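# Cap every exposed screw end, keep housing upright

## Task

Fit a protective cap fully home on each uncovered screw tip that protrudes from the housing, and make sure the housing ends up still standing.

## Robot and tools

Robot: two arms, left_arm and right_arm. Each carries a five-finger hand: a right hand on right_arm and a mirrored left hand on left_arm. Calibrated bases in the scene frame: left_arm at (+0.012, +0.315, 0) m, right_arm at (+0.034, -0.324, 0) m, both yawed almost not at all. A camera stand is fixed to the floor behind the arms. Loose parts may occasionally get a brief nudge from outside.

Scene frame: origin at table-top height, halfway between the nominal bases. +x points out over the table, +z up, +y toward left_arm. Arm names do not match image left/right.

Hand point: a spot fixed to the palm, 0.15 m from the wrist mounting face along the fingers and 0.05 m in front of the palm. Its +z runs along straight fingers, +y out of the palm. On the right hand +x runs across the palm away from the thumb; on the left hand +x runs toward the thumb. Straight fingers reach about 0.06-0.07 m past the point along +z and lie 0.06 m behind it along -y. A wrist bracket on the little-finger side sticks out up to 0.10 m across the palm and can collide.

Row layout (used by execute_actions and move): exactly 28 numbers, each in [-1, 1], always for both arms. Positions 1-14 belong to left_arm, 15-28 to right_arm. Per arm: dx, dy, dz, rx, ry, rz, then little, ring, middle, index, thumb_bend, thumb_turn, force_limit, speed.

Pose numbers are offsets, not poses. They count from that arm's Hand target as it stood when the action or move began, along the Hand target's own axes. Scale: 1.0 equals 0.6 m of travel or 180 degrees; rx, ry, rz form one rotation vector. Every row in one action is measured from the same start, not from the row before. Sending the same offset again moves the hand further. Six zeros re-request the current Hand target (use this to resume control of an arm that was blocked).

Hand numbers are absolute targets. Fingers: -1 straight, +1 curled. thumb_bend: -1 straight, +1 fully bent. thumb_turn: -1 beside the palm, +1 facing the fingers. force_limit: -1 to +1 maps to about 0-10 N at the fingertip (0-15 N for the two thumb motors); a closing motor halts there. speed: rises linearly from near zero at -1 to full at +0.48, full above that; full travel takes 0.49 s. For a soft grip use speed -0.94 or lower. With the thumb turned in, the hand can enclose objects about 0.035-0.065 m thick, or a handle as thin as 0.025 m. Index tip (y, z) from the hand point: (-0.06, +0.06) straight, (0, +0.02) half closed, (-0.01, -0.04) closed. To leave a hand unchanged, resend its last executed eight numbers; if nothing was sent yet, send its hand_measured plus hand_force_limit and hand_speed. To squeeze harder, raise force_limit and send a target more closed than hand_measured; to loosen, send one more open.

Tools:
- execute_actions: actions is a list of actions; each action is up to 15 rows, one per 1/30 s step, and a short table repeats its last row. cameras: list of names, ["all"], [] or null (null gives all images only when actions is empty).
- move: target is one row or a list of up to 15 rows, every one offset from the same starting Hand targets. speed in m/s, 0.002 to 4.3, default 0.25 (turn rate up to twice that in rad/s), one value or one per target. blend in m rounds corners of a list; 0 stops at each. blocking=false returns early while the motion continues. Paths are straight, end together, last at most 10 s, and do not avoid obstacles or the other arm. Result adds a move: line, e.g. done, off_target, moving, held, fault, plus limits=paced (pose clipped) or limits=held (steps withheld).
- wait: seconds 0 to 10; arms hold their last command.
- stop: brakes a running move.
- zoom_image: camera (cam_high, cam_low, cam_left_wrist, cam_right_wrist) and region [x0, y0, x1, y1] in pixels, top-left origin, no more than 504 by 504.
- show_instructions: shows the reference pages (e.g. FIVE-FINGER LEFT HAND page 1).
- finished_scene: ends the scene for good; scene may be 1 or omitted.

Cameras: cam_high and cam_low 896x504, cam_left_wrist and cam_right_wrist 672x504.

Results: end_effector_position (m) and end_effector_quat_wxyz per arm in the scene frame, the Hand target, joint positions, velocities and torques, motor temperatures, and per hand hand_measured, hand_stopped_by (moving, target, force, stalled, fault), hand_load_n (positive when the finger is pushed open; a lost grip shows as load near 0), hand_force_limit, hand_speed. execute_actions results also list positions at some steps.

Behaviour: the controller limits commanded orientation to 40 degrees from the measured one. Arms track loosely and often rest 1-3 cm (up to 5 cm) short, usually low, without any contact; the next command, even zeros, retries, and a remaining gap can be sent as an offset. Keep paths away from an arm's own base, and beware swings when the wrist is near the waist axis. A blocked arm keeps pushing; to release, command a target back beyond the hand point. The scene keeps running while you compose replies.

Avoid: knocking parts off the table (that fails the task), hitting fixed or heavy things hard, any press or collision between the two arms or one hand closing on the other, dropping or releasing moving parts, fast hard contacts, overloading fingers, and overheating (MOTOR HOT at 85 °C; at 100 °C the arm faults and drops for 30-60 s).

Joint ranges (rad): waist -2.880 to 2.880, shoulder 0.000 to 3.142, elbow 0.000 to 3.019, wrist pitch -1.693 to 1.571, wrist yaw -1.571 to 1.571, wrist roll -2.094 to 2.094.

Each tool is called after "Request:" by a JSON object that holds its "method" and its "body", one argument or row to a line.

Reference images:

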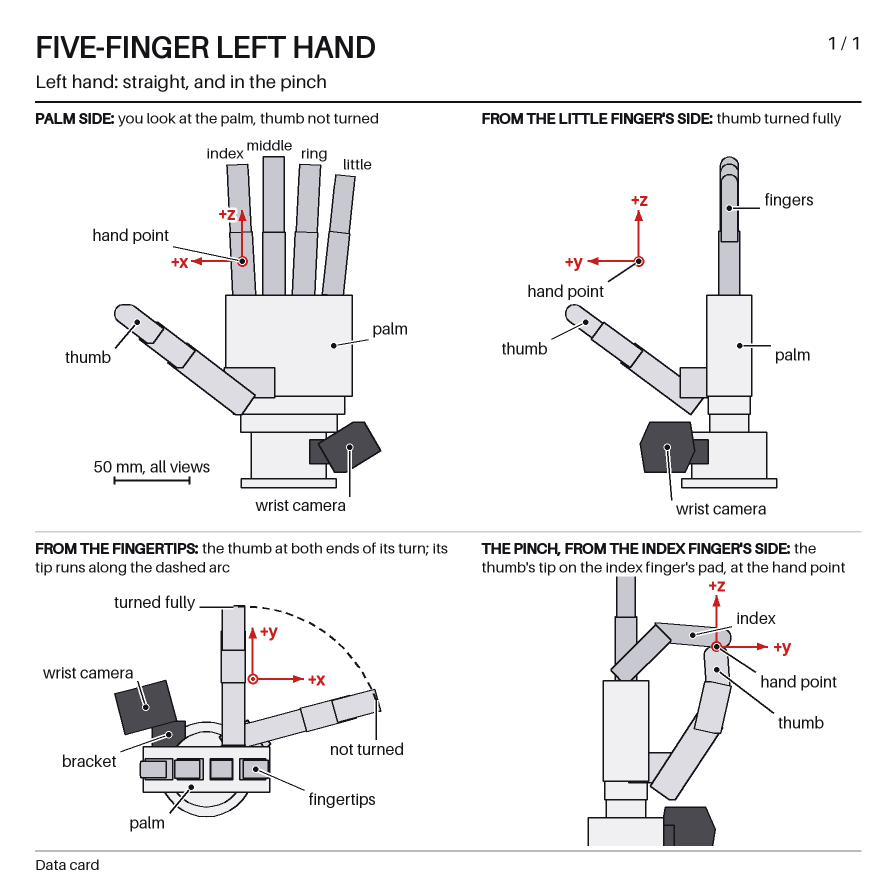

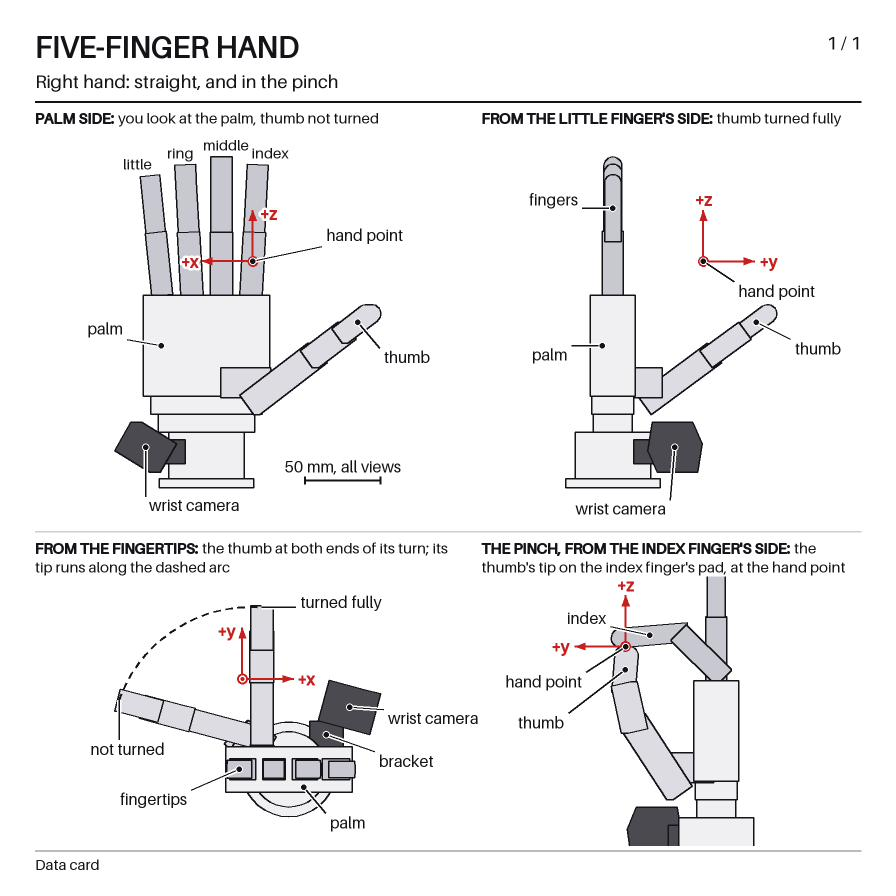

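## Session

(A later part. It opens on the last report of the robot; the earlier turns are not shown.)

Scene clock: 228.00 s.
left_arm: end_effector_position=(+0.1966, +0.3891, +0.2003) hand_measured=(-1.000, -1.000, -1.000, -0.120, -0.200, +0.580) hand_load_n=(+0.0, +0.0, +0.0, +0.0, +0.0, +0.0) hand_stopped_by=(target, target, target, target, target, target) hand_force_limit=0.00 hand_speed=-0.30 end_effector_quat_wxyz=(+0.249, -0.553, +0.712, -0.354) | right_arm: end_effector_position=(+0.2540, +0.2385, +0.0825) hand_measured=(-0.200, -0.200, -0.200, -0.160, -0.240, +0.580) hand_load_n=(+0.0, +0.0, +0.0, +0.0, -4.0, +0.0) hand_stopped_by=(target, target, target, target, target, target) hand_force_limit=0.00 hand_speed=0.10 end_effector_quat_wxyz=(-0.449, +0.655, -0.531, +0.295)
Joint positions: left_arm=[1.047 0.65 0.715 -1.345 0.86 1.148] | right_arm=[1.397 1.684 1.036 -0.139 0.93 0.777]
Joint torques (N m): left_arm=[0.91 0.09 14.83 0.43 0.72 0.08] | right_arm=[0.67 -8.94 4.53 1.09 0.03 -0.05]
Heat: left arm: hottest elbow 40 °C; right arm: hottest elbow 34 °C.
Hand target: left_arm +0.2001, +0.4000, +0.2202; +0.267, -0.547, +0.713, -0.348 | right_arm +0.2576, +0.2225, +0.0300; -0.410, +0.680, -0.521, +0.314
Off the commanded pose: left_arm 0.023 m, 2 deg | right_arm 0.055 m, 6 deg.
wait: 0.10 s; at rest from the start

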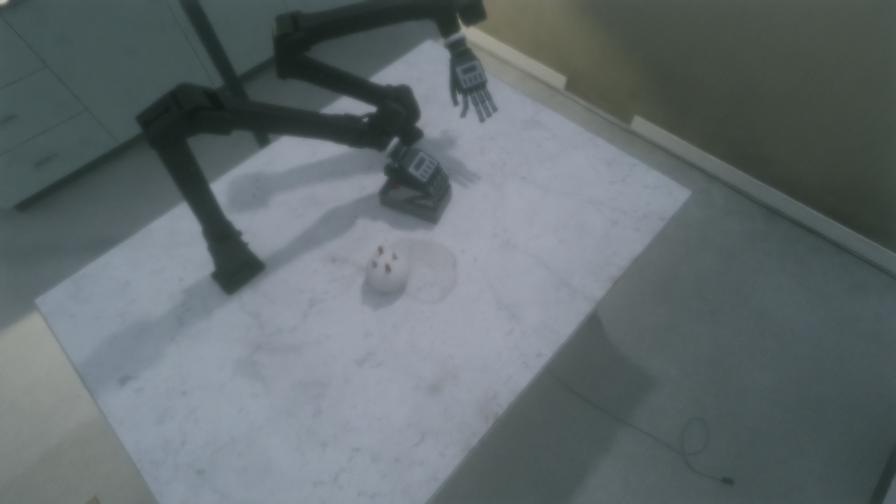

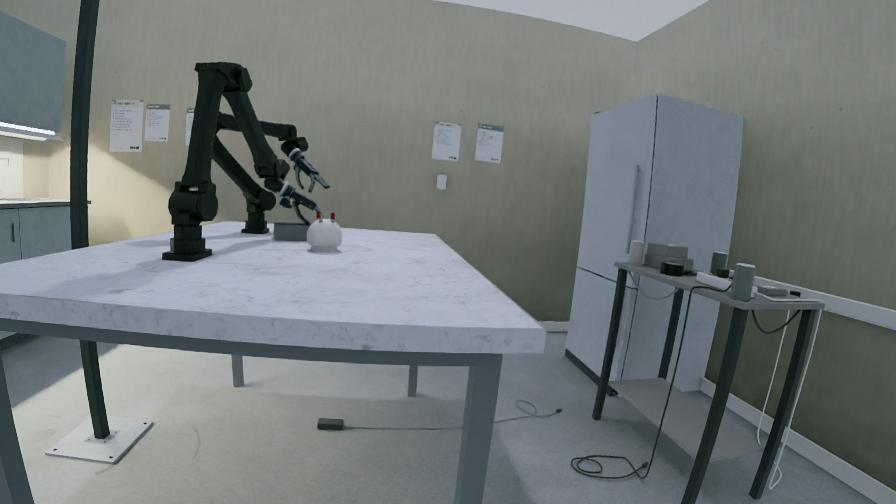

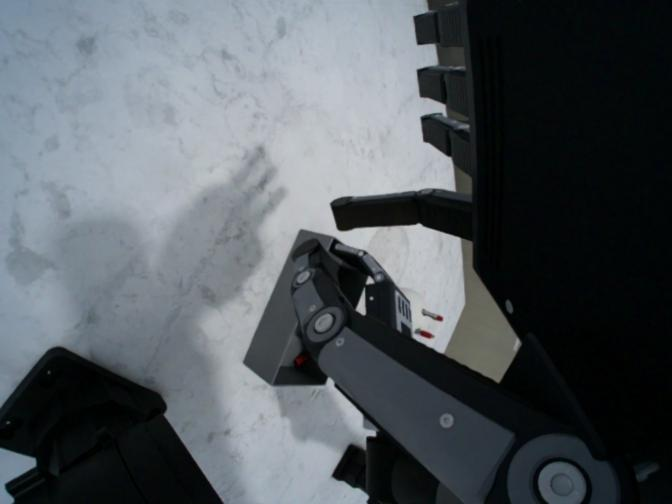

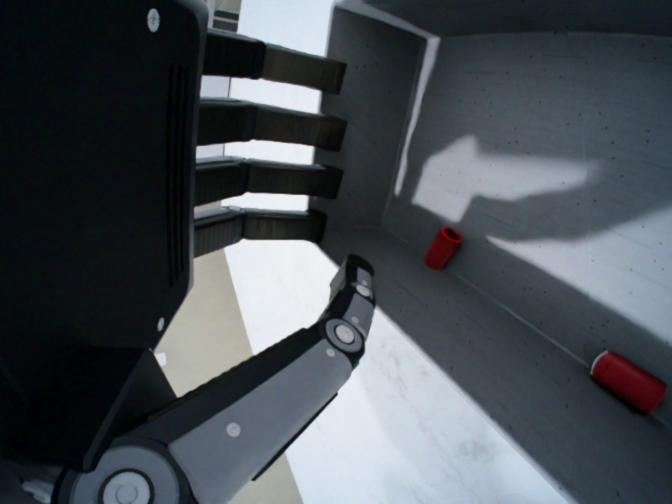

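Request:
{"method": "move", "body": {
  "target": [0, 0, 0, 0, 0, 0, -1, -1, -1, -0.12, -0.2, 0.58, 0.0, -0.3, -0.0072, -0.1118, -0.0563, 0, 0, 0, -0.2, -0.2, -0.2, -0.16, -0.24, 0.58, 0.0, 0.1],
  "speed": 0.08,
  "cameras": ["cam_right_wrist"]
}}

Scene clock: 233.70 s.
left_arm: end_effector_position=(+0.1966, +0.3891, +0.2003) hand_measured=(-1.000, -1.000, -1.000, -0.120, -0.200, +0.580) hand_load_n=(+0.0, +0.0, +0.0, +0.0, +0.0, +0.0) hand_stopped_by=(target, target, target, target, target, target) hand_force_limit=0.00 hand_speed=-0.30 end_effector_quat_wxyz=(+0.249, -0.553, +0.712, -0.354) | right_arm: end_effector_position=(+0.2489, +0.2150, +0.0874) hand_measured=(-0.200, -0.200, -0.200, -0.160, -0.240, +0.580) hand_load_n=(-0.5, +0.0, +0.0, +0.0, -0.5, +0.0) hand_stopped_by=(target, target, target, target, target, target) hand_force_limit=0.00 hand_speed=0.10 end_effector_quat_wxyz=(-0.401, +0.688, -0.517, +0.316)
Joint positions: left_arm=[1.047 0.65 0.715 -1.345 0.86 1.148] | right_arm=[1.396 1.646 1.062 -0.329 0.919 0.776]
Joint torques (N m): left_arm=[1.03 -0.09 14.94 0.44 0.69 0.09] | right_arm=[0.85 -13.8 9.58 0.8 0.52 -0.07]
Heat: left arm: hottest elbow 40 °C; right arm: hottest elbow 34 °C.
Hand target: left_arm +0.2001, +0.4000, +0.2202; +0.267, -0.547, +0.713, -0.348 | right_arm +0.2579, +0.2271, +0.1053; -0.410, +0.680, -0.521, +0.314
Off the commanded pose: left_arm 0.023 m, 2 deg | right_arm 0.023 m, 1 deg.
move: off_target (left_arm, right_arm)
Images, in order (width x height): cam_right_wrist 672x504.

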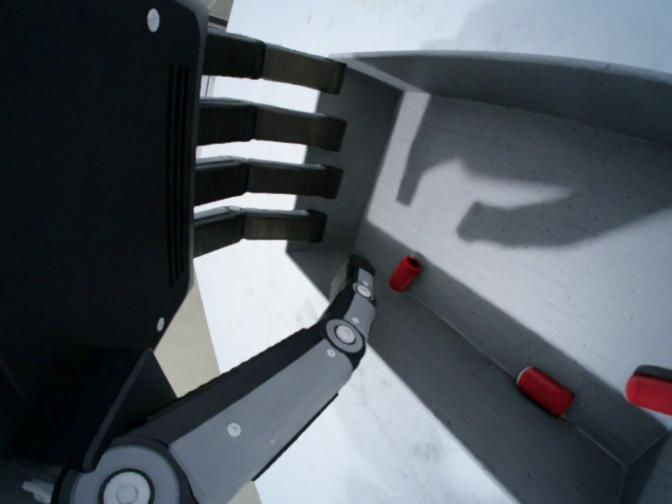

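Request:
{"method": "move", "body": {
  "target": [
    [0, 0, 0, 0, 0, 0, -1, -1, -1, -0.12, -0.2, 0.58, 0.0, -0.3, 0.0058, 0.0411, 0.0171, 0, 0, 0, -0.2, -0.2, -0.2, -0.16, -0.24, 0.58, 0.0, 0.1],
    [0, 0, 0, 0, 0, 0, -1, -1, -1, -0.12, -0.2, 0.58, 0.0, -0.3, 0.0117, 0.0823, 0.0342, 0, 0, 0, -0.2, -0.2, -0.2, -0.16, -0.24, 0.58, 0.0, 0.1]
  ],
  "speed": 0.05,
  "cameras": ["cam_right_wrist"]
}}

Scene clock: 237.37 s.
left_arm: end_effector_position=(+0.1966, +0.3891, +0.2003) hand_measured=(-1.000, -1.000, -1.000, -0.120, -0.200, +0.580) hand_load_n=(+0.0, +0.0, -0.5, +0.0, +0.0, +0.0) hand_stopped_by=(target, target, target, target, target, target) hand_force_limit=0.00 hand_speed=-0.30 end_effector_quat_wxyz=(+0.249, -0.553, +0.712, -0.354) | right_arm: end_effector_position=(+0.2503, +0.2224, +0.0622) hand_measured=(-0.200, -0.200, -0.200, -0.160, -0.240, +0.580) hand_load_n=(+0.0, +0.0, +0.0, +0.0, +0.0, +0.0) hand_stopped_by=(target, target, target, target, target, target) hand_force_limit=0.00 hand_speed=0.10 end_effector_quat_wxyz=(-0.416, +0.679, -0.521, +0.308)
Joint positions: left_arm=[1.047 0.65 0.715 -1.345 0.86 1.148] | right_arm=[1.396 1.694 1.028 -0.207 0.919 0.776]
Joint torques (N m): left_arm=[1.03 0.44 14.93 0.44 0.69 0.07] | right_arm=[1.03 -12.57 5.93 1.58 0.54 -0.02]
Heat: left arm: hottest elbow 40 °C; right arm: hottest elbow 34 °C.
Hand target: left_arm +0.2001, +0.4000, +0.2202; +0.267, -0.547, +0.713, -0.348 | right_arm +0.2550, +0.2190, +0.0520; -0.410, +0.680, -0.521, +0.314
Off the commanded pose: left_arm 0.023 m, 2 deg | right_arm 0.012 m, 1 deg.
move: off_target (left_arm, right_arm)
Images, in order (width x height): cam_right_wrist 672x504.

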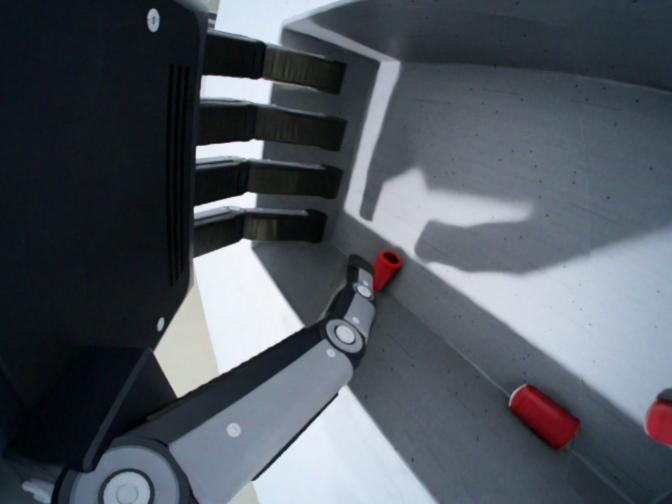

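Request:
{"method": "move", "body": {
  "target": [0, 0, 0, 0, 0, 0, -1, -1, -1, -0.12, -0.2, 0.58, 0.0, -0.3, -0.0128, 0.0220, 0.0198, 0, 0, 0, -0.2, -0.2, -0.2, -0.16, -0.24, 0.58, 0.0, 0.1],
  "speed": 0.05,
  "cameras": ["cam_right_wrist"]
}}

Request:
{"method": "zoom_image", "body": {
  "camera": "cam_right_wrist",
  "region": [260, 180, 480, 380]
}}

Scene clock: 239.93 s.
left_arm: end_effector_position=(+0.1966, +0.3891, +0.2003) hand_measured=(-1.000, -1.000, -1.000, -0.120, -0.200, +0.580) hand_load_n=(-0.5, +0.0, +0.0, +0.0, +0.0, +0.0) hand_stopped_by=(target, target, target, target, target, target) hand_force_limit=0.00 hand_speed=-0.30 end_effector_quat_wxyz=(+0.249, -0.553, +0.712, -0.354) | right_arm: end_effector_position=(+0.2514, +0.2263, +0.0421) hand_measured=(-0.200, -0.200, -0.200, -0.160, -0.240, +0.580) hand_load_n=(+0.0, +0.0, +0.0, +0.0, +0.5, +0.0) hand_stopped_by=(target, target, target, target, target, target) hand_force_limit=0.00 hand_speed=0.10 end_effector_quat_wxyz=(-0.413, +0.680, -0.521, +0.310)
Joint positions: left_arm=[1.047 0.65 0.715 -1.345 0.86 1.148] | right_arm=[1.396 1.74 1.028 -0.168 0.922 0.776]
Joint torques (N m): left_arm=[1.03 0.09 14.86 0.44 0.69 0.07] | right_arm=[0.91 -12.69 6.6 1.55 0.43 -0.04]
Heat: left arm: hottest elbow 40 °C; right arm: hottest elbow 34 °C.
Hand target: left_arm +0.2001, +0.4000, +0.2202; +0.267, -0.547, +0.713, -0.348 | right_arm +0.2571, +0.2276, +0.0347; -0.410, +0.680, -0.521, +0.314
Off the commanded pose: left_arm 0.023 m, 2 deg | right_arm 0.009 m, 1 deg.
move: off_target (left_arm)
Images, in order (width x height): cam_right_wrist 672x504.

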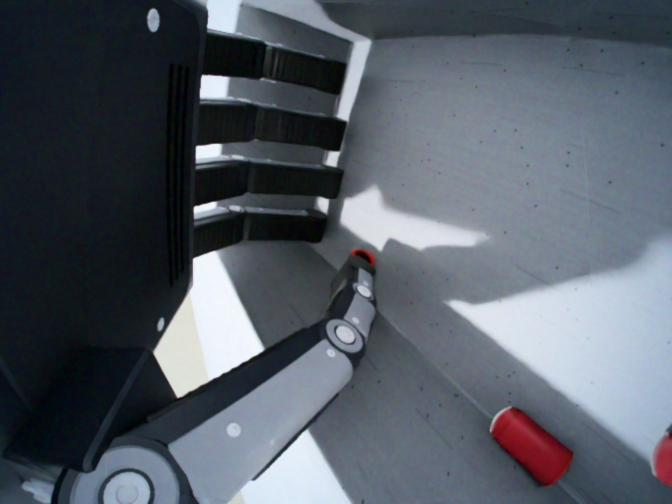

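Scaled by 2.291 from the camera's 672x504 image, which has a finer 960x720 frame.

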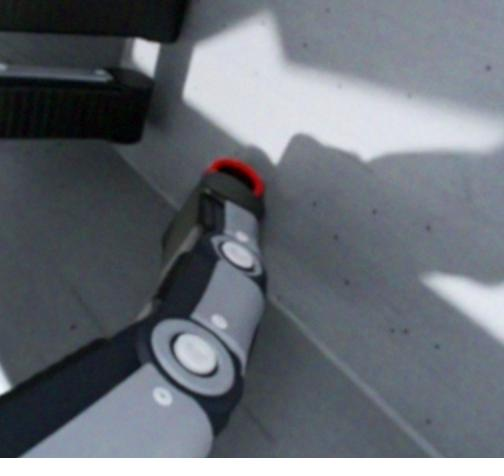

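Request:
{"method": "move", "body": {
  "target": [0, 0, 0, 0, 0, 0, -1, -1, -1, -0.12, -0.2, 0.58, 0.0, -0.3, -0.0267, -0.0058, 0.0110, 0, 0, 0, -0.2, -0.2, -0.2, -0.16, -0.24, 0.58, 0.0, 0.1],
  "speed": 0.05,
  "cameras": ["cam_right_wrist"]
}}

Request:
{"method": "zoom_image", "body": {
  "camera": "cam_right_wrist",
  "region": [260, 180, 480, 380]
}}

Scene clock: 243.13 s.
left_arm: end_effector_position=(+0.1966, +0.3891, +0.2003) hand_measured=(-1.000, -1.000, -1.000, -0.120, -0.200, +0.580) hand_load_n=(-0.5, +0.0, +0.0, +0.0, +0.0, +0.0) hand_stopped_by=(target, target, target, target, target, target) hand_force_limit=0.00 hand_speed=-0.30 end_effector_quat_wxyz=(+0.249, -0.553, +0.712, -0.354) | right_arm: end_effector_position=(+0.2538, +0.2356, +0.0416) hand_measured=(-0.200, -0.200, -0.200, -0.160, -0.240, +0.580) hand_load_n=(+0.0, +0.0, -0.5, +0.0, +0.0, +0.0) hand_stopped_by=(target, target, target, target, target, target) hand_force_limit=0.00 hand_speed=0.10 end_effector_quat_wxyz=(-0.415, +0.677, -0.521, +0.311)
Joint positions: left_arm=[1.047 0.65 0.715 -1.345 0.86 1.148] | right_arm=[1.396 1.762 1.055 -0.168 0.926 0.776]
Joint torques (N m): left_arm=[1.26 -0.26 14.86 0.46 0.71 0.07] | right_arm=[0.97 -11.99 8.54 0.95 0.28 -0.04]
Heat: left arm: hottest elbow 40 °C; right arm: hottest elbow 33 °C.
Hand target: left_arm +0.2001, +0.4000, +0.2202; +0.267, -0.547, +0.713, -0.348 | right_arm +0.2602, +0.2449, +0.0347; -0.410, +0.680, -0.521, +0.314
Off the commanded pose: left_arm 0.023 m, 2 deg | right_arm 0.013 m, 1 deg.
move: off_target (left_arm, right_arm)
Images, in order (width x height): cam_right_wrist 672x504.

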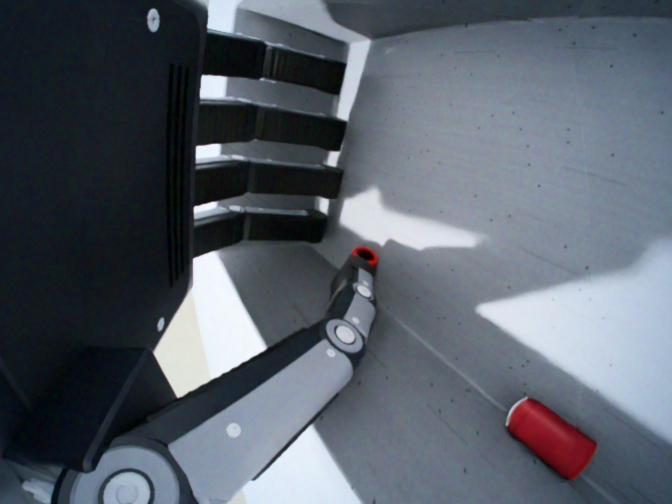

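Scaled by 2.291 from the camera's 672x504 image, which has a finer 960x720 frame.

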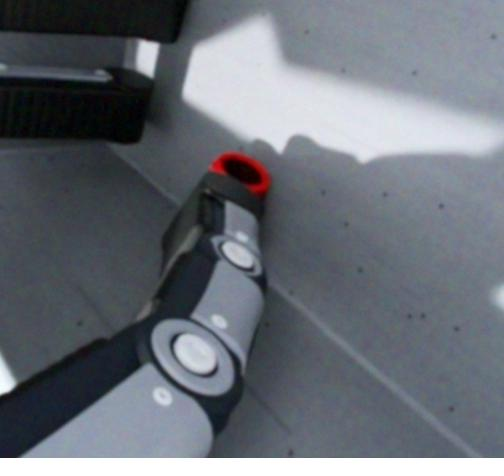

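Request:
{"method": "move", "body": {
  "target": [0, 0, 0, 0, 0, 0, -1, -1, -1, -0.12, -0.2, 0.58, 0.0, -0.3, -0.0120, 0.0102, 0.0175, 0, 0, 0, -0.2, -0.2, -0.2, -0.16, -0.24, 0.58, 0.0, 0.1],
  "speed": 0.05,
  "cameras": ["cam_right_wrist", "cam_high"]
}}

Request:
{"method": "zoom_image", "body": {
  "camera": "cam_right_wrist",
  "region": [260, 180, 480, 380]
}}

Scene clock: 247.53 s.
left_arm: end_effector_position=(+0.1966, +0.3891, +0.2003) hand_measured=(-1.000, -1.000, -1.000, -0.120, -0.200, +0.580) hand_load_n=(+0.0, +0.0, +0.0, +0.0, +0.0, +0.0) hand_stopped_by=(target, target, target, target, target, target) hand_force_limit=0.00 hand_speed=-0.30 end_effector_quat_wxyz=(+0.249, -0.553, +0.712, -0.354) | right_arm: end_effector_position=(+0.2564, +0.2467, +0.0407) hand_measured=(-0.200, -0.200, -0.200, -0.160, -0.240, +0.580) hand_load_n=(+0.0, +0.0, -0.5, +0.0, -0.5, -0.5) hand_stopped_by=(target, target, target, target, target, target) hand_force_limit=0.00 hand_speed=0.10 end_effector_quat_wxyz=(-0.419, +0.675, -0.522, +0.311)
Joint positions: left_arm=[1.047 0.65 0.715 -1.345 0.86 1.148] | right_arm=[1.395 1.786 1.082 -0.159 0.928 0.773]
Joint torques (N m): left_arm=[1.08 0.03 14.94 0.46 0.71 0.06] | right_arm=[0.62 -11.46 8.05 1.37 0.08 -0.05]
Heat: left arm: hottest elbow 40 °C; right arm: hottest elbow 34 °C.
Hand target: left_arm +0.2001, +0.4000, +0.2202; +0.267, -0.547, +0.713, -0.348 | right_arm +0.2645, +0.2535, +0.0243; -0.410, +0.680, -0.521, +0.314
Off the commanded pose: left_arm 0.023 m, 2 deg | right_arm 0.019 m, 1 deg.
move: off_target (left_arm, right_arm)
Images, in order (width x height): cam_high 896x504, cam_right_wrist 672x504.

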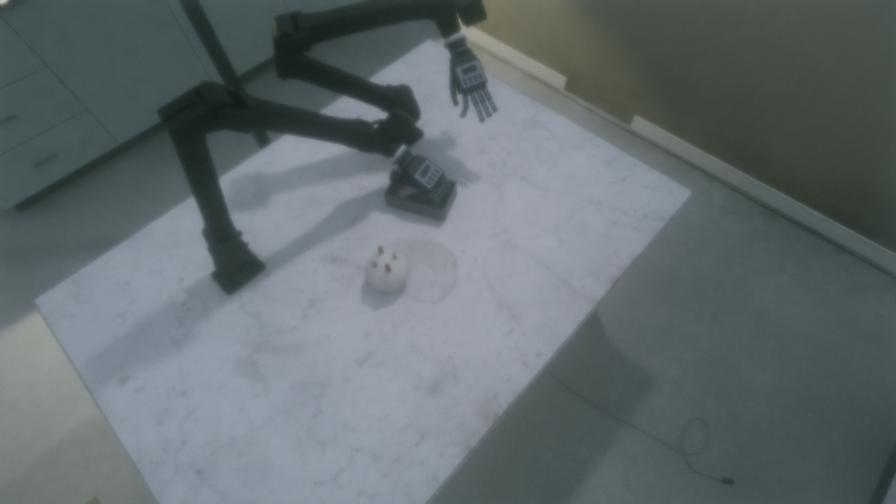

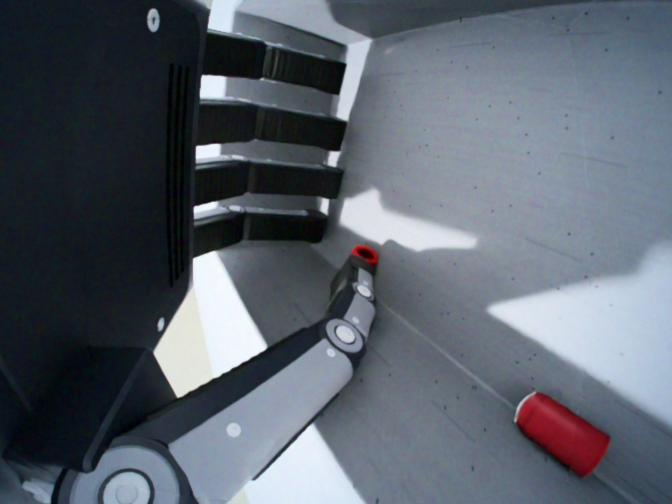

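Scaled by 2.291 from the camera's 672x504 image, which has a finer 960x720 frame.

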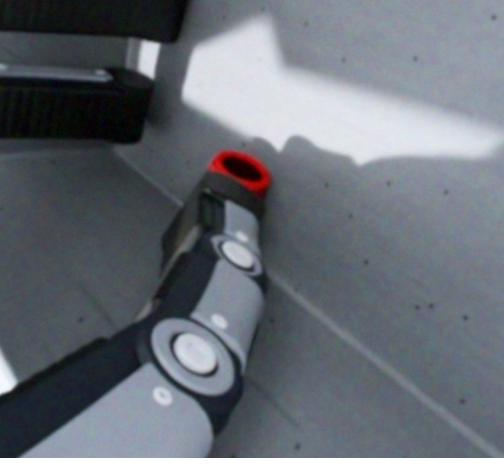

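Request:
{"method": "move", "body": {
  "target": [0, 0, 0, 0, 0, 0, -1, -1, -1, -0.12, -0.2, 0.58, 0.0, -0.3, 0.0, -0.0118, -0.0062, 0, 0, 0, -0.2, -0.2, -0.2, 0.3, -0.24, 0.58, -0.4, -0.9],
  "speed": 0.05,
  "cameras": ["cam_right_wrist"]
}}

Request:
{"method": "zoom_image", "body": {
  "camera": "cam_right_wrist",
  "region": [260, 180, 480, 380]
}}

Scene clock: 251.87 s.
left_arm: end_effector_position=(+0.1966, +0.3891, +0.2003) hand_measured=(-1.000, -1.000, -1.000, -0.120, -0.200, +0.580) hand_load_n=(+0.0, +0.0, -0.5, +0.0, +0.0, +0.0) hand_stopped_by=(target, target, target, target, target, target) hand_force_limit=0.00 hand_speed=-0.30 end_effector_quat_wxyz=(+0.249, -0.553, +0.712, -0.354) | right_arm: end_effector_position=(+0.2572, +0.2471, +0.0414) hand_measured=(-0.200, -0.200, -0.200, +0.286, -0.240, +0.580) hand_load_n=(+0.0, +0.0, -0.5, +3.5, +1.0, -0.5) hand_stopped_by=(target, target, target, force, target, target) hand_force_limit=-0.40 hand_speed=-0.90 end_effector_quat_wxyz=(-0.419, +0.675, -0.522, +0.311)
Joint positions: left_arm=[1.047 0.65 0.715 -1.345 0.86 1.148] | right_arm=[1.394 1.786 1.084 -0.159 0.928 0.77]
Joint torques (N m): left_arm=[1.03 0.15 14.86 0.44 0.71 0.07] | right_arm=[0.73 -12.45 8.38 0.69 0.07 -0.05]
Heat: left arm: hottest elbow 40 °C; right arm: hottest elbow 34 °C.
Hand target: left_arm +0.2001, +0.4000, +0.2202; +0.267, -0.547, +0.713, -0.348 | right_arm +0.2644, +0.2534, +0.0322; -0.409, +0.680, -0.521, +0.314
Off the commanded pose: left_arm 0.023 m, 2 deg | right_arm 0.013 m, 1 deg.
move: off_target (left_arm, right_arm)
Images, in order (width x height): cam_right_wrist 672x504.

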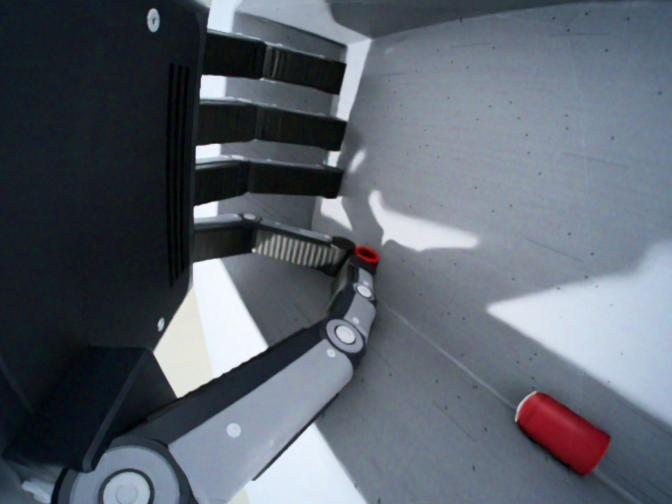

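Scaled by 2.291 from the camera's 672x504 image, which has a finer 960x720 frame.

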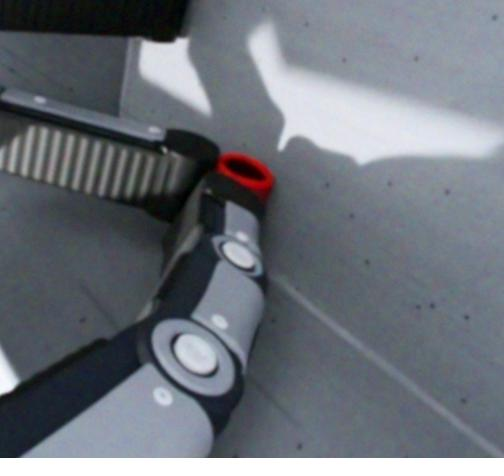

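Request:
{"method": "move", "body": {
  "target": [0, 0, 0, 0, 0, 0, -1, -1, -1, -0.12, -0.2, 0.58, 0.0, -0.3, 0.0, -0.0883, -0.0468, 0, 0, 0, -0.2, -0.2, -0.2, 0.3, -0.24, 0.58, -0.4, -0.9],
  "speed": 0.06,
  "cameras": ["cam_right_wrist"]
}}

Request:
{"method": "zoom_image", "body": {
  "camera": "cam_right_wrist",
  "region": [260, 180, 480, 380]
}}

Scene clock: 257.50 s.
left_arm: end_effector_position=(+0.1966, +0.3891, +0.2003) hand_measured=(-1.000, -1.000, -1.000, -0.120, -0.200, +0.580) hand_load_n=(+0.0, +0.0, +0.0, +0.0, +0.0, +0.0) hand_stopped_by=(target, target, target, target, target, target) hand_force_limit=0.00 hand_speed=-0.30 end_effector_quat_wxyz=(+0.249, -0.553, +0.712, -0.354) | right_arm: end_effector_position=(+0.2552, +0.2406, +0.0734) hand_measured=(-0.200, -0.200, -0.200, +0.286, -0.240, +0.580) hand_load_n=(+0.0, -0.5, +0.0, +3.0, +1.0, +0.0) hand_stopped_by=(target, target, target, force, target, target) hand_force_limit=-0.40 hand_speed=-0.90 end_effector_quat_wxyz=(-0.399, +0.688, -0.516, +0.317)
Joint positions: left_arm=[1.047 0.65 0.715 -1.345 0.86 1.148] | right_arm=[1.393 1.728 1.129 -0.313 0.919 0.77]
Joint torques (N m): left_arm=[1.26 0.03 14.86 0.4 0.7 0.08] | right_arm=[0.79 -15.09 9.54 0.76 0.43 -0.05]
Heat: left arm: hottest elbow 40 °C; right arm: hottest elbow 34 °C.
Hand target: left_arm +0.2001, +0.4000, +0.2202; +0.267, -0.547, +0.713, -0.348 | right_arm +0.2643, +0.2536, +0.0923; -0.410, +0.680, -0.521, +0.314
Off the commanded pose: left_arm 0.023 m, 2 deg | right_arm 0.025 m, 2 deg.
move: off_target (left_arm, right_arm)
Images, in order (width x height): cam_right_wrist 672x504.

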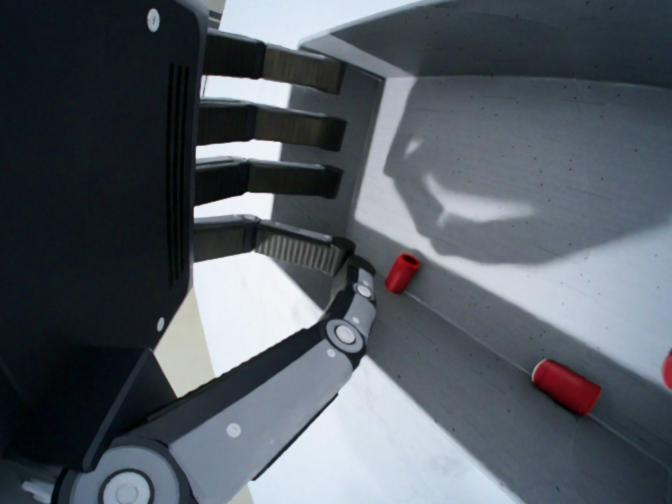

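Scaled by 2.291 from the camera's 672x504 image, which has a finer 960x720 frame.

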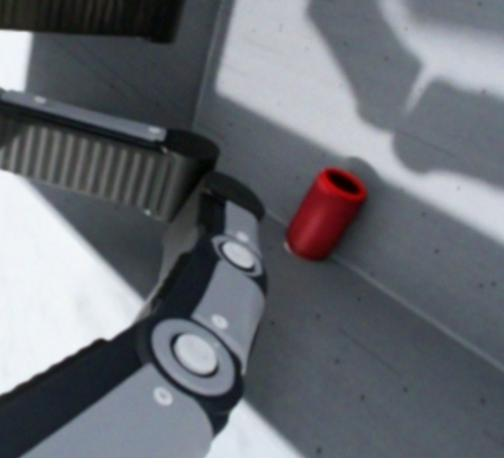

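Request:
{"method": "move", "body": {
  "target": [0, 0, 0, 0, 0, 0, -1, -1, -1, -0.12, -0.2, 0.58, 0.0, -0.3, 0.0, -0.0736, -0.0390, 0, 0, 0, -0.2, -0.2, -0.2, -0.16, -0.24, 0.58, -0.4, -0.3],
  "speed": 0.08,
  "cameras": ["cam_right_wrist"]
}}

Request:
{"method": "zoom_image", "body": {
  "camera": "cam_right_wrist",
  "region": [300, 180, 520, 380]
}}

Scene clock: 265.83 s.
left_arm: end_effector_position=(+0.1966, +0.3891, +0.2003) hand_measured=(-1.000, -1.000, -1.000, -0.120, -0.200, +0.580) hand_load_n=(+0.0, +0.0, +0.0, +0.0, +0.0, -0.5) hand_stopped_by=(target, target, target, target, target, target) hand_force_limit=0.00 hand_speed=-0.30 end_effector_quat_wxyz=(+0.249, -0.553, +0.712, -0.354) | right_arm: end_effector_position=(+0.2553, +0.2412, +0.1213) hand_measured=(-0.200, -0.200, -0.200, -0.160, -0.240, +0.580) hand_load_n=(+0.0, +0.0, +0.0, +0.0, +0.0, +0.0) hand_stopped_by=(target, target, target, target, target, target) hand_force_limit=-0.40 hand_speed=-0.30 end_effector_quat_wxyz=(-0.398, +0.689, -0.515, +0.318)
Joint positions: left_arm=[1.047 0.65 0.715 -1.345 0.86 1.148] | right_arm=[1.393 1.664 1.19 -0.44 0.919 0.77]
Joint torques (N m): left_arm=[1.08 0.21 14.83 0.4 0.72 0.09] | right_arm=[0.85 -14.8 10.26 0.8 0.44 -0.05]
Heat: left arm: hottest elbow 40 °C; right arm: hottest elbow 34 °C.
Hand target: left_arm +0.2001, +0.4000, +0.2202; +0.267, -0.547, +0.713, -0.348 | right_arm +0.2643, +0.2536, +0.1423; -0.410, +0.680, -0.521, +0.314
Off the commanded pose: left_arm 0.023 m, 2 deg | right_arm 0.026 m, 2 deg.
move: off_target (left_arm, right_arm)
Images, in order (width x height): cam_right_wrist 672x504.

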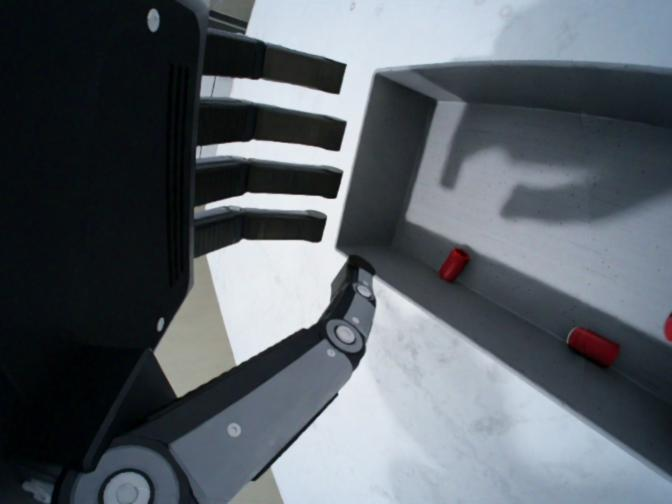

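Scaled by 2.291 from the camera's 672x504 image, which has a finer 960x720 frame.

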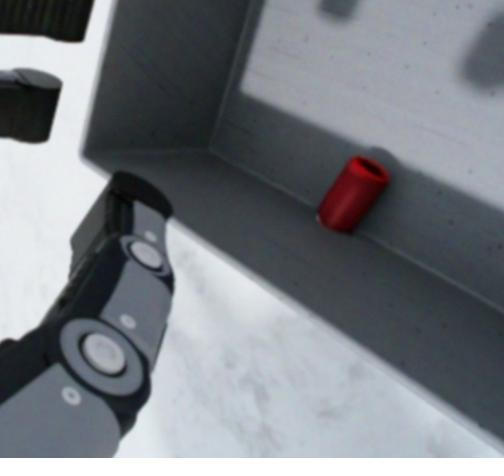

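Request:
{"method": "move", "body": {
  "target": [
    [0, 0, 0, 0, 0, 0, -1, -1, -1, -0.12, -0.2, 0.58, 0.0, -0.3, 0, 0, 0, 0, 0, 0, 0.9, 0.9, 0.88, -0.16, -0.24, 0.58, -0.4, 0.1],
    [0, 0, 0, 0, 0, 0, -1, -1, -1, -0.12, -0.2, 0.58, 0.0, -0.3, 0.0028, 0.1240, 0.0517, 0, 0, 0, 0.9, 0.9, 0.88, -0.16, -0.24, 0.58, -0.4, 0.1]
  ],
  "speed": 0.07,
  "cameras": ["cam_right_wrist"]
}}

Request:
{"method": "zoom_image", "body": {
  "camera": "cam_right_wrist",
  "region": [280, 180, 500, 380]
}}

Scene clock: 283.60 s.
left_arm: end_effector_position=(+0.1966, +0.3891, +0.2003) hand_measured=(-1.000, -1.000, -1.000, -0.120, -0.200, +0.580) hand_load_n=(+0.0, +0.0, +0.0, +0.0, +0.0, +0.0) hand_stopped_by=(target, target, target, target, target, target) hand_force_limit=0.00 hand_speed=-0.30 end_effector_quat_wxyz=(+0.249, -0.553, +0.712, -0.354) | right_arm: end_effector_position=(+0.2578, +0.2495, +0.0733) hand_measured=(+0.900, +0.900, +0.880, -0.160, -0.240, +0.580) hand_load_n=(+0.0, +0.0, +0.0, +0.0, +0.0, -0.5) hand_stopped_by=(target, target, target, target, target, target) hand_force_limit=-0.40 hand_speed=0.10 end_effector_quat_wxyz=(-0.412, +0.680, -0.520, +0.313)
Joint positions: left_arm=[1.047 0.65 0.715 -1.345 0.86 1.148] | right_arm=[1.393 1.742 1.134 -0.272 0.925 0.77]
Joint torques (N m): left_arm=[1.32 -0.21 14.87 0.38 0.72 0.09] | right_arm=[1.67 -13.45 6.23 1.69 0.47 0.11]
Heat: left arm: hottest elbow 40 °C; right arm: hottest elbow 35 °C.
Hand target: left_arm +0.2001, +0.4000, +0.2202; +0.267, -0.547, +0.713, -0.348 | right_arm +0.2576, +0.2501, +0.0621; -0.410, +0.680, -0.521, +0.314
Off the commanded pose: left_arm 0.023 m, 2 deg | right_arm 0.011 m, 0 deg.
move: off_target (left_arm, right_arm)
Images, in order (width x height): cam_right_wrist 672x504.

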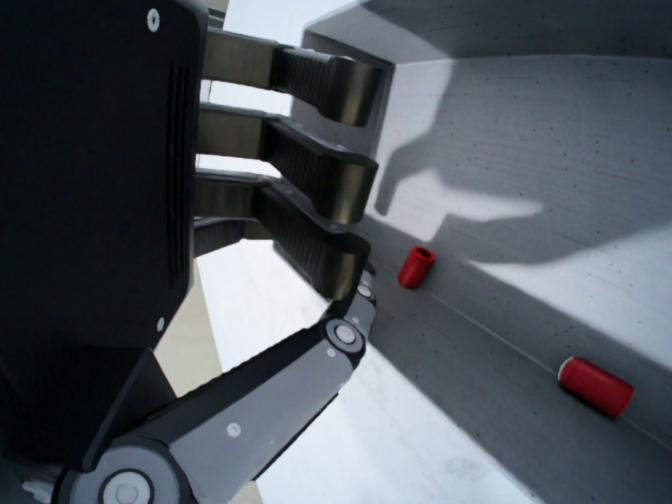

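Scaled by 2.291 from the camera's 672x504 image, which has a finer 960x720 frame.

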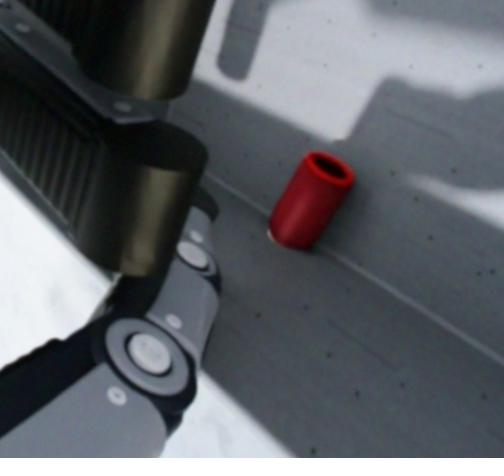

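Request:
{"method": "move", "body": {
  "target": [0,0,0,0,0,0,-1,-1,-1,-0.12,-0.2,0.58,0.0,-0.3,0.00095,0.04158,0.01082,0,0,0,0.9,0.9,0.88,-0.16,-0.24,0.58,-0.4,0.1],
  "speed": 0.08,
  "cameras": ["cam_right_wrist"]
}}

Scene clock: 290.30 s.
left_arm: end_effector_position=(+0.1966, +0.3891, +0.2003) hand_measured=(-1.000, -1.000, -1.000, -0.120, -0.200, +0.580) hand_load_n=(+0.0, +0.0, +0.0, +0.0, +0.0, +0.0) hand_stopped_by=(target, target, target, target, target, target) hand_force_limit=0.00 hand_speed=-0.30 end_effector_quat_wxyz=(+0.249, -0.553, +0.712, -0.354) | right_arm: end_effector_position=(+0.2577, +0.2456, +0.0459) hand_measured=(+0.900, +0.900, +0.880, -0.160, -0.240, +0.580) hand_load_n=(+0.0, +0.0, +0.0, +0.0, +0.0, +0.0) hand_stopped_by=(target, target, target, target, target, target) hand_force_limit=-0.40 hand_speed=0.10 end_effector_quat_wxyz=(-0.409, +0.680, -0.520, +0.316)
Joint positions: left_arm=[1.047 0.65 0.715 -1.345 0.86 1.148] | right_arm=[1.393 1.781 1.104 -0.215 0.929 0.776]
Joint torques (N m): left_arm=[1.03 0.15 14.93 0.5 0.71 0.09] | right_arm=[2.37 -13.86 5.96 1.52 0.55 0.18]
Heat: left arm: hottest elbow 40 °C; right arm: hottest elbow 35 °C.
Hand target: left_arm +0.2001, +0.4000, +0.2202; +0.267, -0.547, +0.713, -0.348 | right_arm +0.2520, +0.2479, +0.0369; -0.410, +0.680, -0.521, +0.314
Off the commanded pose: left_arm 0.023 m, 2 deg | right_arm 0.011 m, 0 deg.
move: off_target (left_arm, right_arm)
Images, in order (width x height): cam_right_wrist 672x504.

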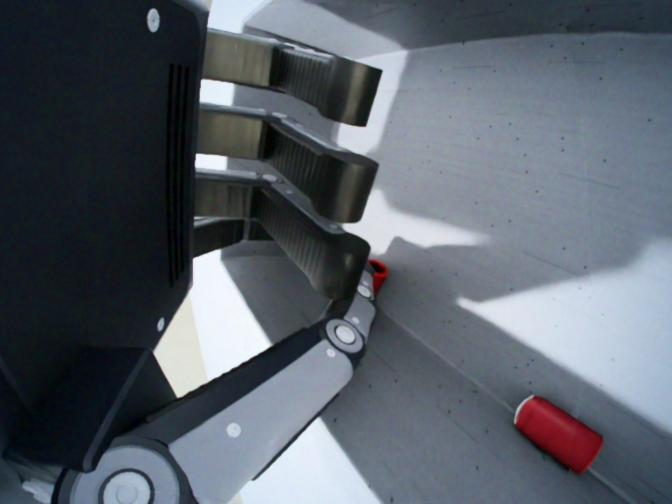

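Request:
{"method": "zoom_image", "body": {
  "camera": "cam_right_wrist",
  "region": [280, 200, 480, 350]
}}

Scaled by 2.520 from the camera's 672x504 image, which has a finer 960x720 frame.

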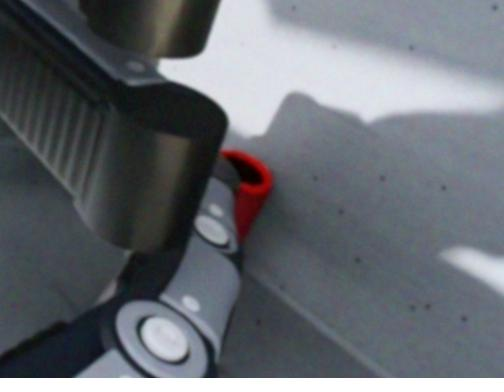

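Request:
{"method": "move", "body": {
  "target": [0,0,0,0,0,0,-1,-1,-1,-0.12,-0.2,0.58,0.0,-0.3,-0.00433,0.01022,-0.01572,0,0,0,0.9,0.9,0.88,-0.16,-0.24,0.58,-0.4,0.1],
  "speed": 0.06,
  "cameras": ["cam_right_wrist"]
}}

Request:
{"method": "zoom_image", "body": {
  "camera": "cam_right_wrist",
  "region": [280, 200, 480, 350]
}}

Scene clock: 295.30 s.
left_arm: end_effector_position=(+0.1966, +0.3891, +0.2003) hand_measured=(-1.000, -1.000, -1.000, -0.120, -0.200, +0.580) hand_load_n=(+0.0, +0.0, +0.0, +0.0, +0.5, +0.0) hand_stopped_by=(target, target, target, target, target, target) hand_force_limit=0.00 hand_speed=-0.30 end_effector_quat_wxyz=(+0.249, -0.553, +0.712, -0.354) | right_arm: end_effector_position=(+0.2503, +0.2491, +0.0478) hand_measured=(+0.900, +0.900, +0.880, -0.160, -0.240, +0.580) hand_load_n=(+0.0, +0.5, +0.0, +0.0, +0.0, -0.5) hand_stopped_by=(target, target, target, target, target, target) hand_force_limit=-0.40 hand_speed=0.10 end_effector_quat_wxyz=(-0.416, +0.674, -0.524, +0.314)
Joint positions: left_arm=[1.047 0.65 0.715 -1.345 0.86 1.148] | right_arm=[1.41 1.781 1.104 -0.216 0.944 0.802]
Joint torques (N m): left_arm=[0.67 0.09 14.84 0.35 0.71 0.08] | right_arm=[2.73 -13.98 5.72 0.84 0.51 0.2]
Heat: left arm: hottest elbow 40 °C; right arm: hottest elbow 35 °C.
Hand target: left_arm +0.2001, +0.4000, +0.2202; +0.267, -0.547, +0.713, -0.348 | right_arm +0.2407, +0.2475, +0.0360; -0.410, +0.680, -0.521, +0.314
Off the commanded pose: left_arm 0.023 m, 2 deg | right_arm 0.015 m, 1 deg.
move: off_target (left_arm, right_arm)
Images, in order (width x height): cam_right_wrist 672x504.

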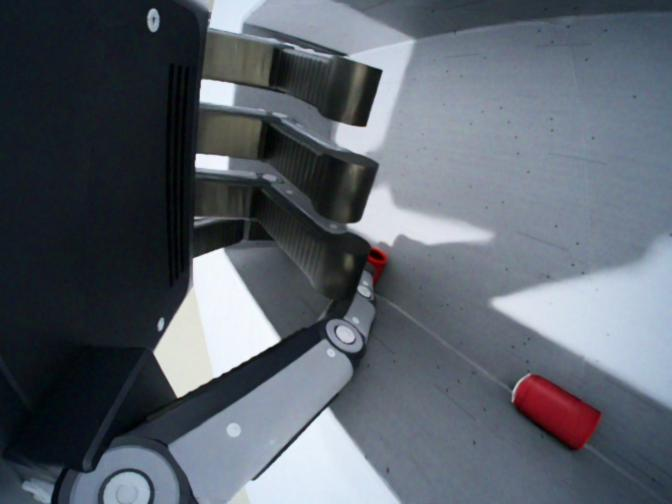

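Scaled by 2.520 from the camera's 672x504 image, which has a finer 960x720 frame.

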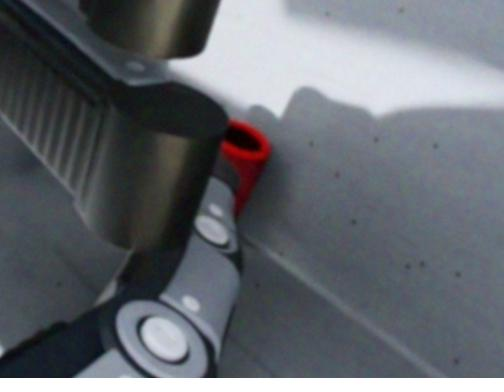

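Request:
{"method": "move", "body": {
  "target": [0,0,0,0,0,0,-1,-1,-1,-0.12,-0.2,0.58,0.0,-0.3,0.0001,0.0240,-0.0005,0,0,0,0.9,0.9,0.88,-0.16,-0.34,0.58,-0.4,0.1],
  "speed": 0.05,
  "cameras": ["cam_right_wrist"]
}}

Request:
{"method": "zoom_image", "body": {
  "camera": "cam_right_wrist",
  "region": [280, 200, 480, 350]
}}

Scene clock: 299.73 s.
left_arm: end_effector_position=(+0.1966, +0.3891, +0.2003) hand_measured=(-1.000, -1.000, -1.000, -0.120, -0.200, +0.580) hand_load_n=(+0.0, +0.0, +0.0, +0.0, +0.0, +0.0) hand_stopped_by=(target, target, target, target, target, target) hand_force_limit=0.00 hand_speed=-0.30 end_effector_quat_wxyz=(+0.249, -0.553, +0.712, -0.354) | right_arm: end_effector_position=(+0.2421, +0.2451, +0.0378) hand_measured=(+0.900, +0.900, +0.880, -0.160, -0.340, +0.580) hand_load_n=(+0.0, +0.0, +0.0, +0.5, +0.0, +0.0) hand_stopped_by=(target, target, target, target, target, target) hand_force_limit=-0.40 hand_speed=0.10 end_effector_quat_wxyz=(-0.413, +0.675, -0.523, +0.315)
Joint positions: left_arm=[1.047 0.65 0.715 -1.345 0.86 1.148] | right_arm=[1.424 1.789 1.089 -0.217 0.952 0.823]
Joint torques (N m): left_arm=[1.26 -0.32 14.83 0.43 0.7 0.08] | right_arm=[2.61 -13.27 5.59 1.43 0.48 0.17]
Heat: left arm: hottest elbow 40 °C; right arm: hottest elbow 35 °C.
Hand target: left_arm +0.2001, +0.4000, +0.2202; +0.267, -0.547, +0.713, -0.348 | right_arm +0.2340, +0.2455, +0.0233; -0.409, +0.680, -0.521, +0.314
Off the commanded pose: left_arm 0.023 m, 2 deg | right_arm 0.017 m, 1 deg.
move: off_target (left_arm, right_arm)
Images, in order (width x height): cam_right_wrist 672x504.

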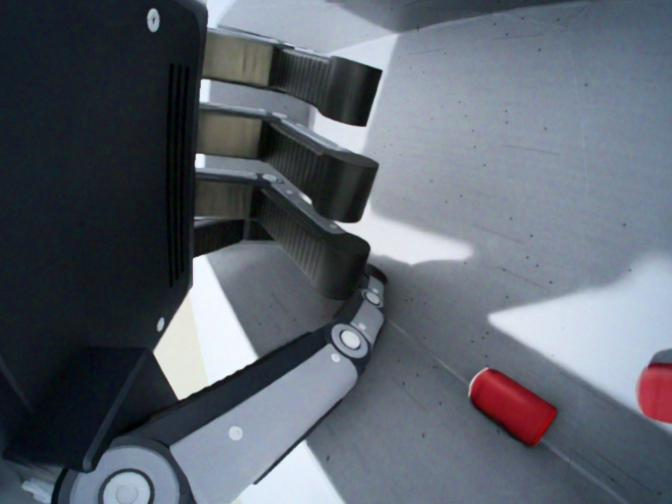

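Scaled by 2.520 from the camera's 672x504 image, which has a finer 960x720 frame.

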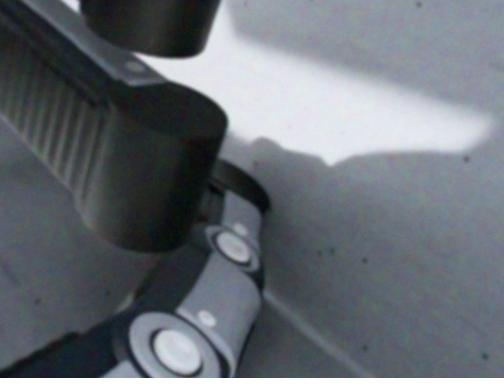

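Request:
{"method": "move", "body": {
  "target": [0,0,0,0,0,0,-1,-1,-1,-0.12,-0.2,0.58,0.0,-0.3,-0.0073,0.00805,0.00258,0,0,0,0.9,0.9,0.88,-0.16,-0.34,0.58,-0.4,0.1],
  "speed": 0.05,
  "cameras": ["cam_right_wrist"]
}}

Request:
{"method": "zoom_image", "body": {
  "camera": "cam_right_wrist",
  "region": [280, 200, 480, 350]
}}

Scene clock: 301.30 s.
left_arm: end_effector_position=(+0.1966, +0.3891, +0.2003) hand_measured=(-1.000, -1.000, -1.000, -0.120, -0.200, +0.580) hand_load_n=(+0.0, +0.0, +0.0, +0.0, +0.0, +0.0) hand_stopped_by=(target, target, target, target, target, target) hand_force_limit=0.00 hand_speed=-0.30 end_effector_quat_wxyz=(+0.249, -0.553, +0.712, -0.354) | right_arm: end_effector_position=(+0.2419, +0.2453, +0.0370) hand_measured=(+0.900, +0.900, +0.880, -0.160, -0.340, +0.580) hand_load_n=(+0.0, +0.0, +0.0, -0.5, +0.0, -1.0) hand_stopped_by=(target, target, target, target, target, target) hand_force_limit=-0.40 hand_speed=0.10 end_effector_quat_wxyz=(-0.414, +0.673, -0.525, +0.317)
Joint positions: left_arm=[1.047 0.65 0.715 -1.345 0.86 1.148] | right_arm=[1.426 1.793 1.089 -0.214 0.96 0.829]
Joint torques (N m): left_arm=[1.32 -0.03 14.84 0.39 0.7 0.09] | right_arm=[2.78 -12.34 6.16 1.4 0.31 0.18]
Heat: left arm: hottest elbow 40 °C; right arm: hottest elbow 35 °C.
Hand target: left_arm +0.2001, +0.4000, +0.2202; +0.267, -0.547, +0.713, -0.348 | right_arm +0.2319, +0.2495, +0.0182; -0.409, +0.680, -0.521, +0.314
Off the commanded pose: left_arm 0.023 m, 2 deg | right_arm 0.022 m, 1 deg.
move: off_target (left_arm, right_arm)
Images, in order (width x height): cam_right_wrist 672x504.

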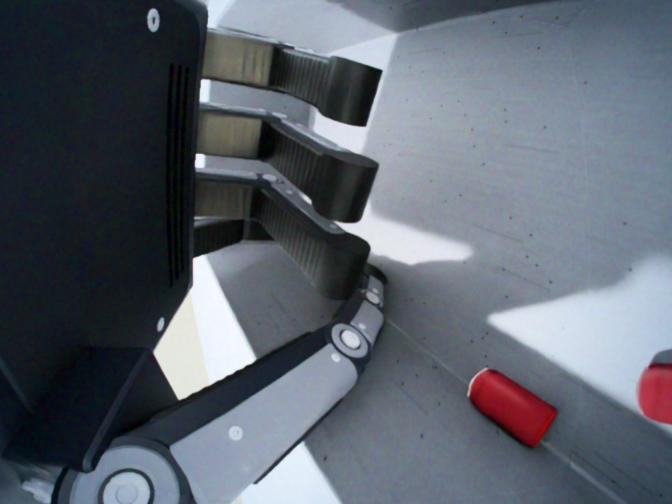

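Scaled by 2.520 from the camera's 672x504 image, which has a finer 960x720 frame.

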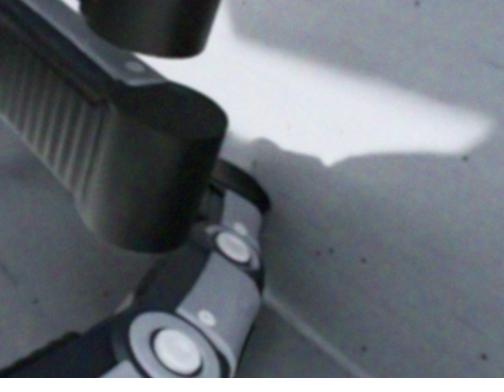

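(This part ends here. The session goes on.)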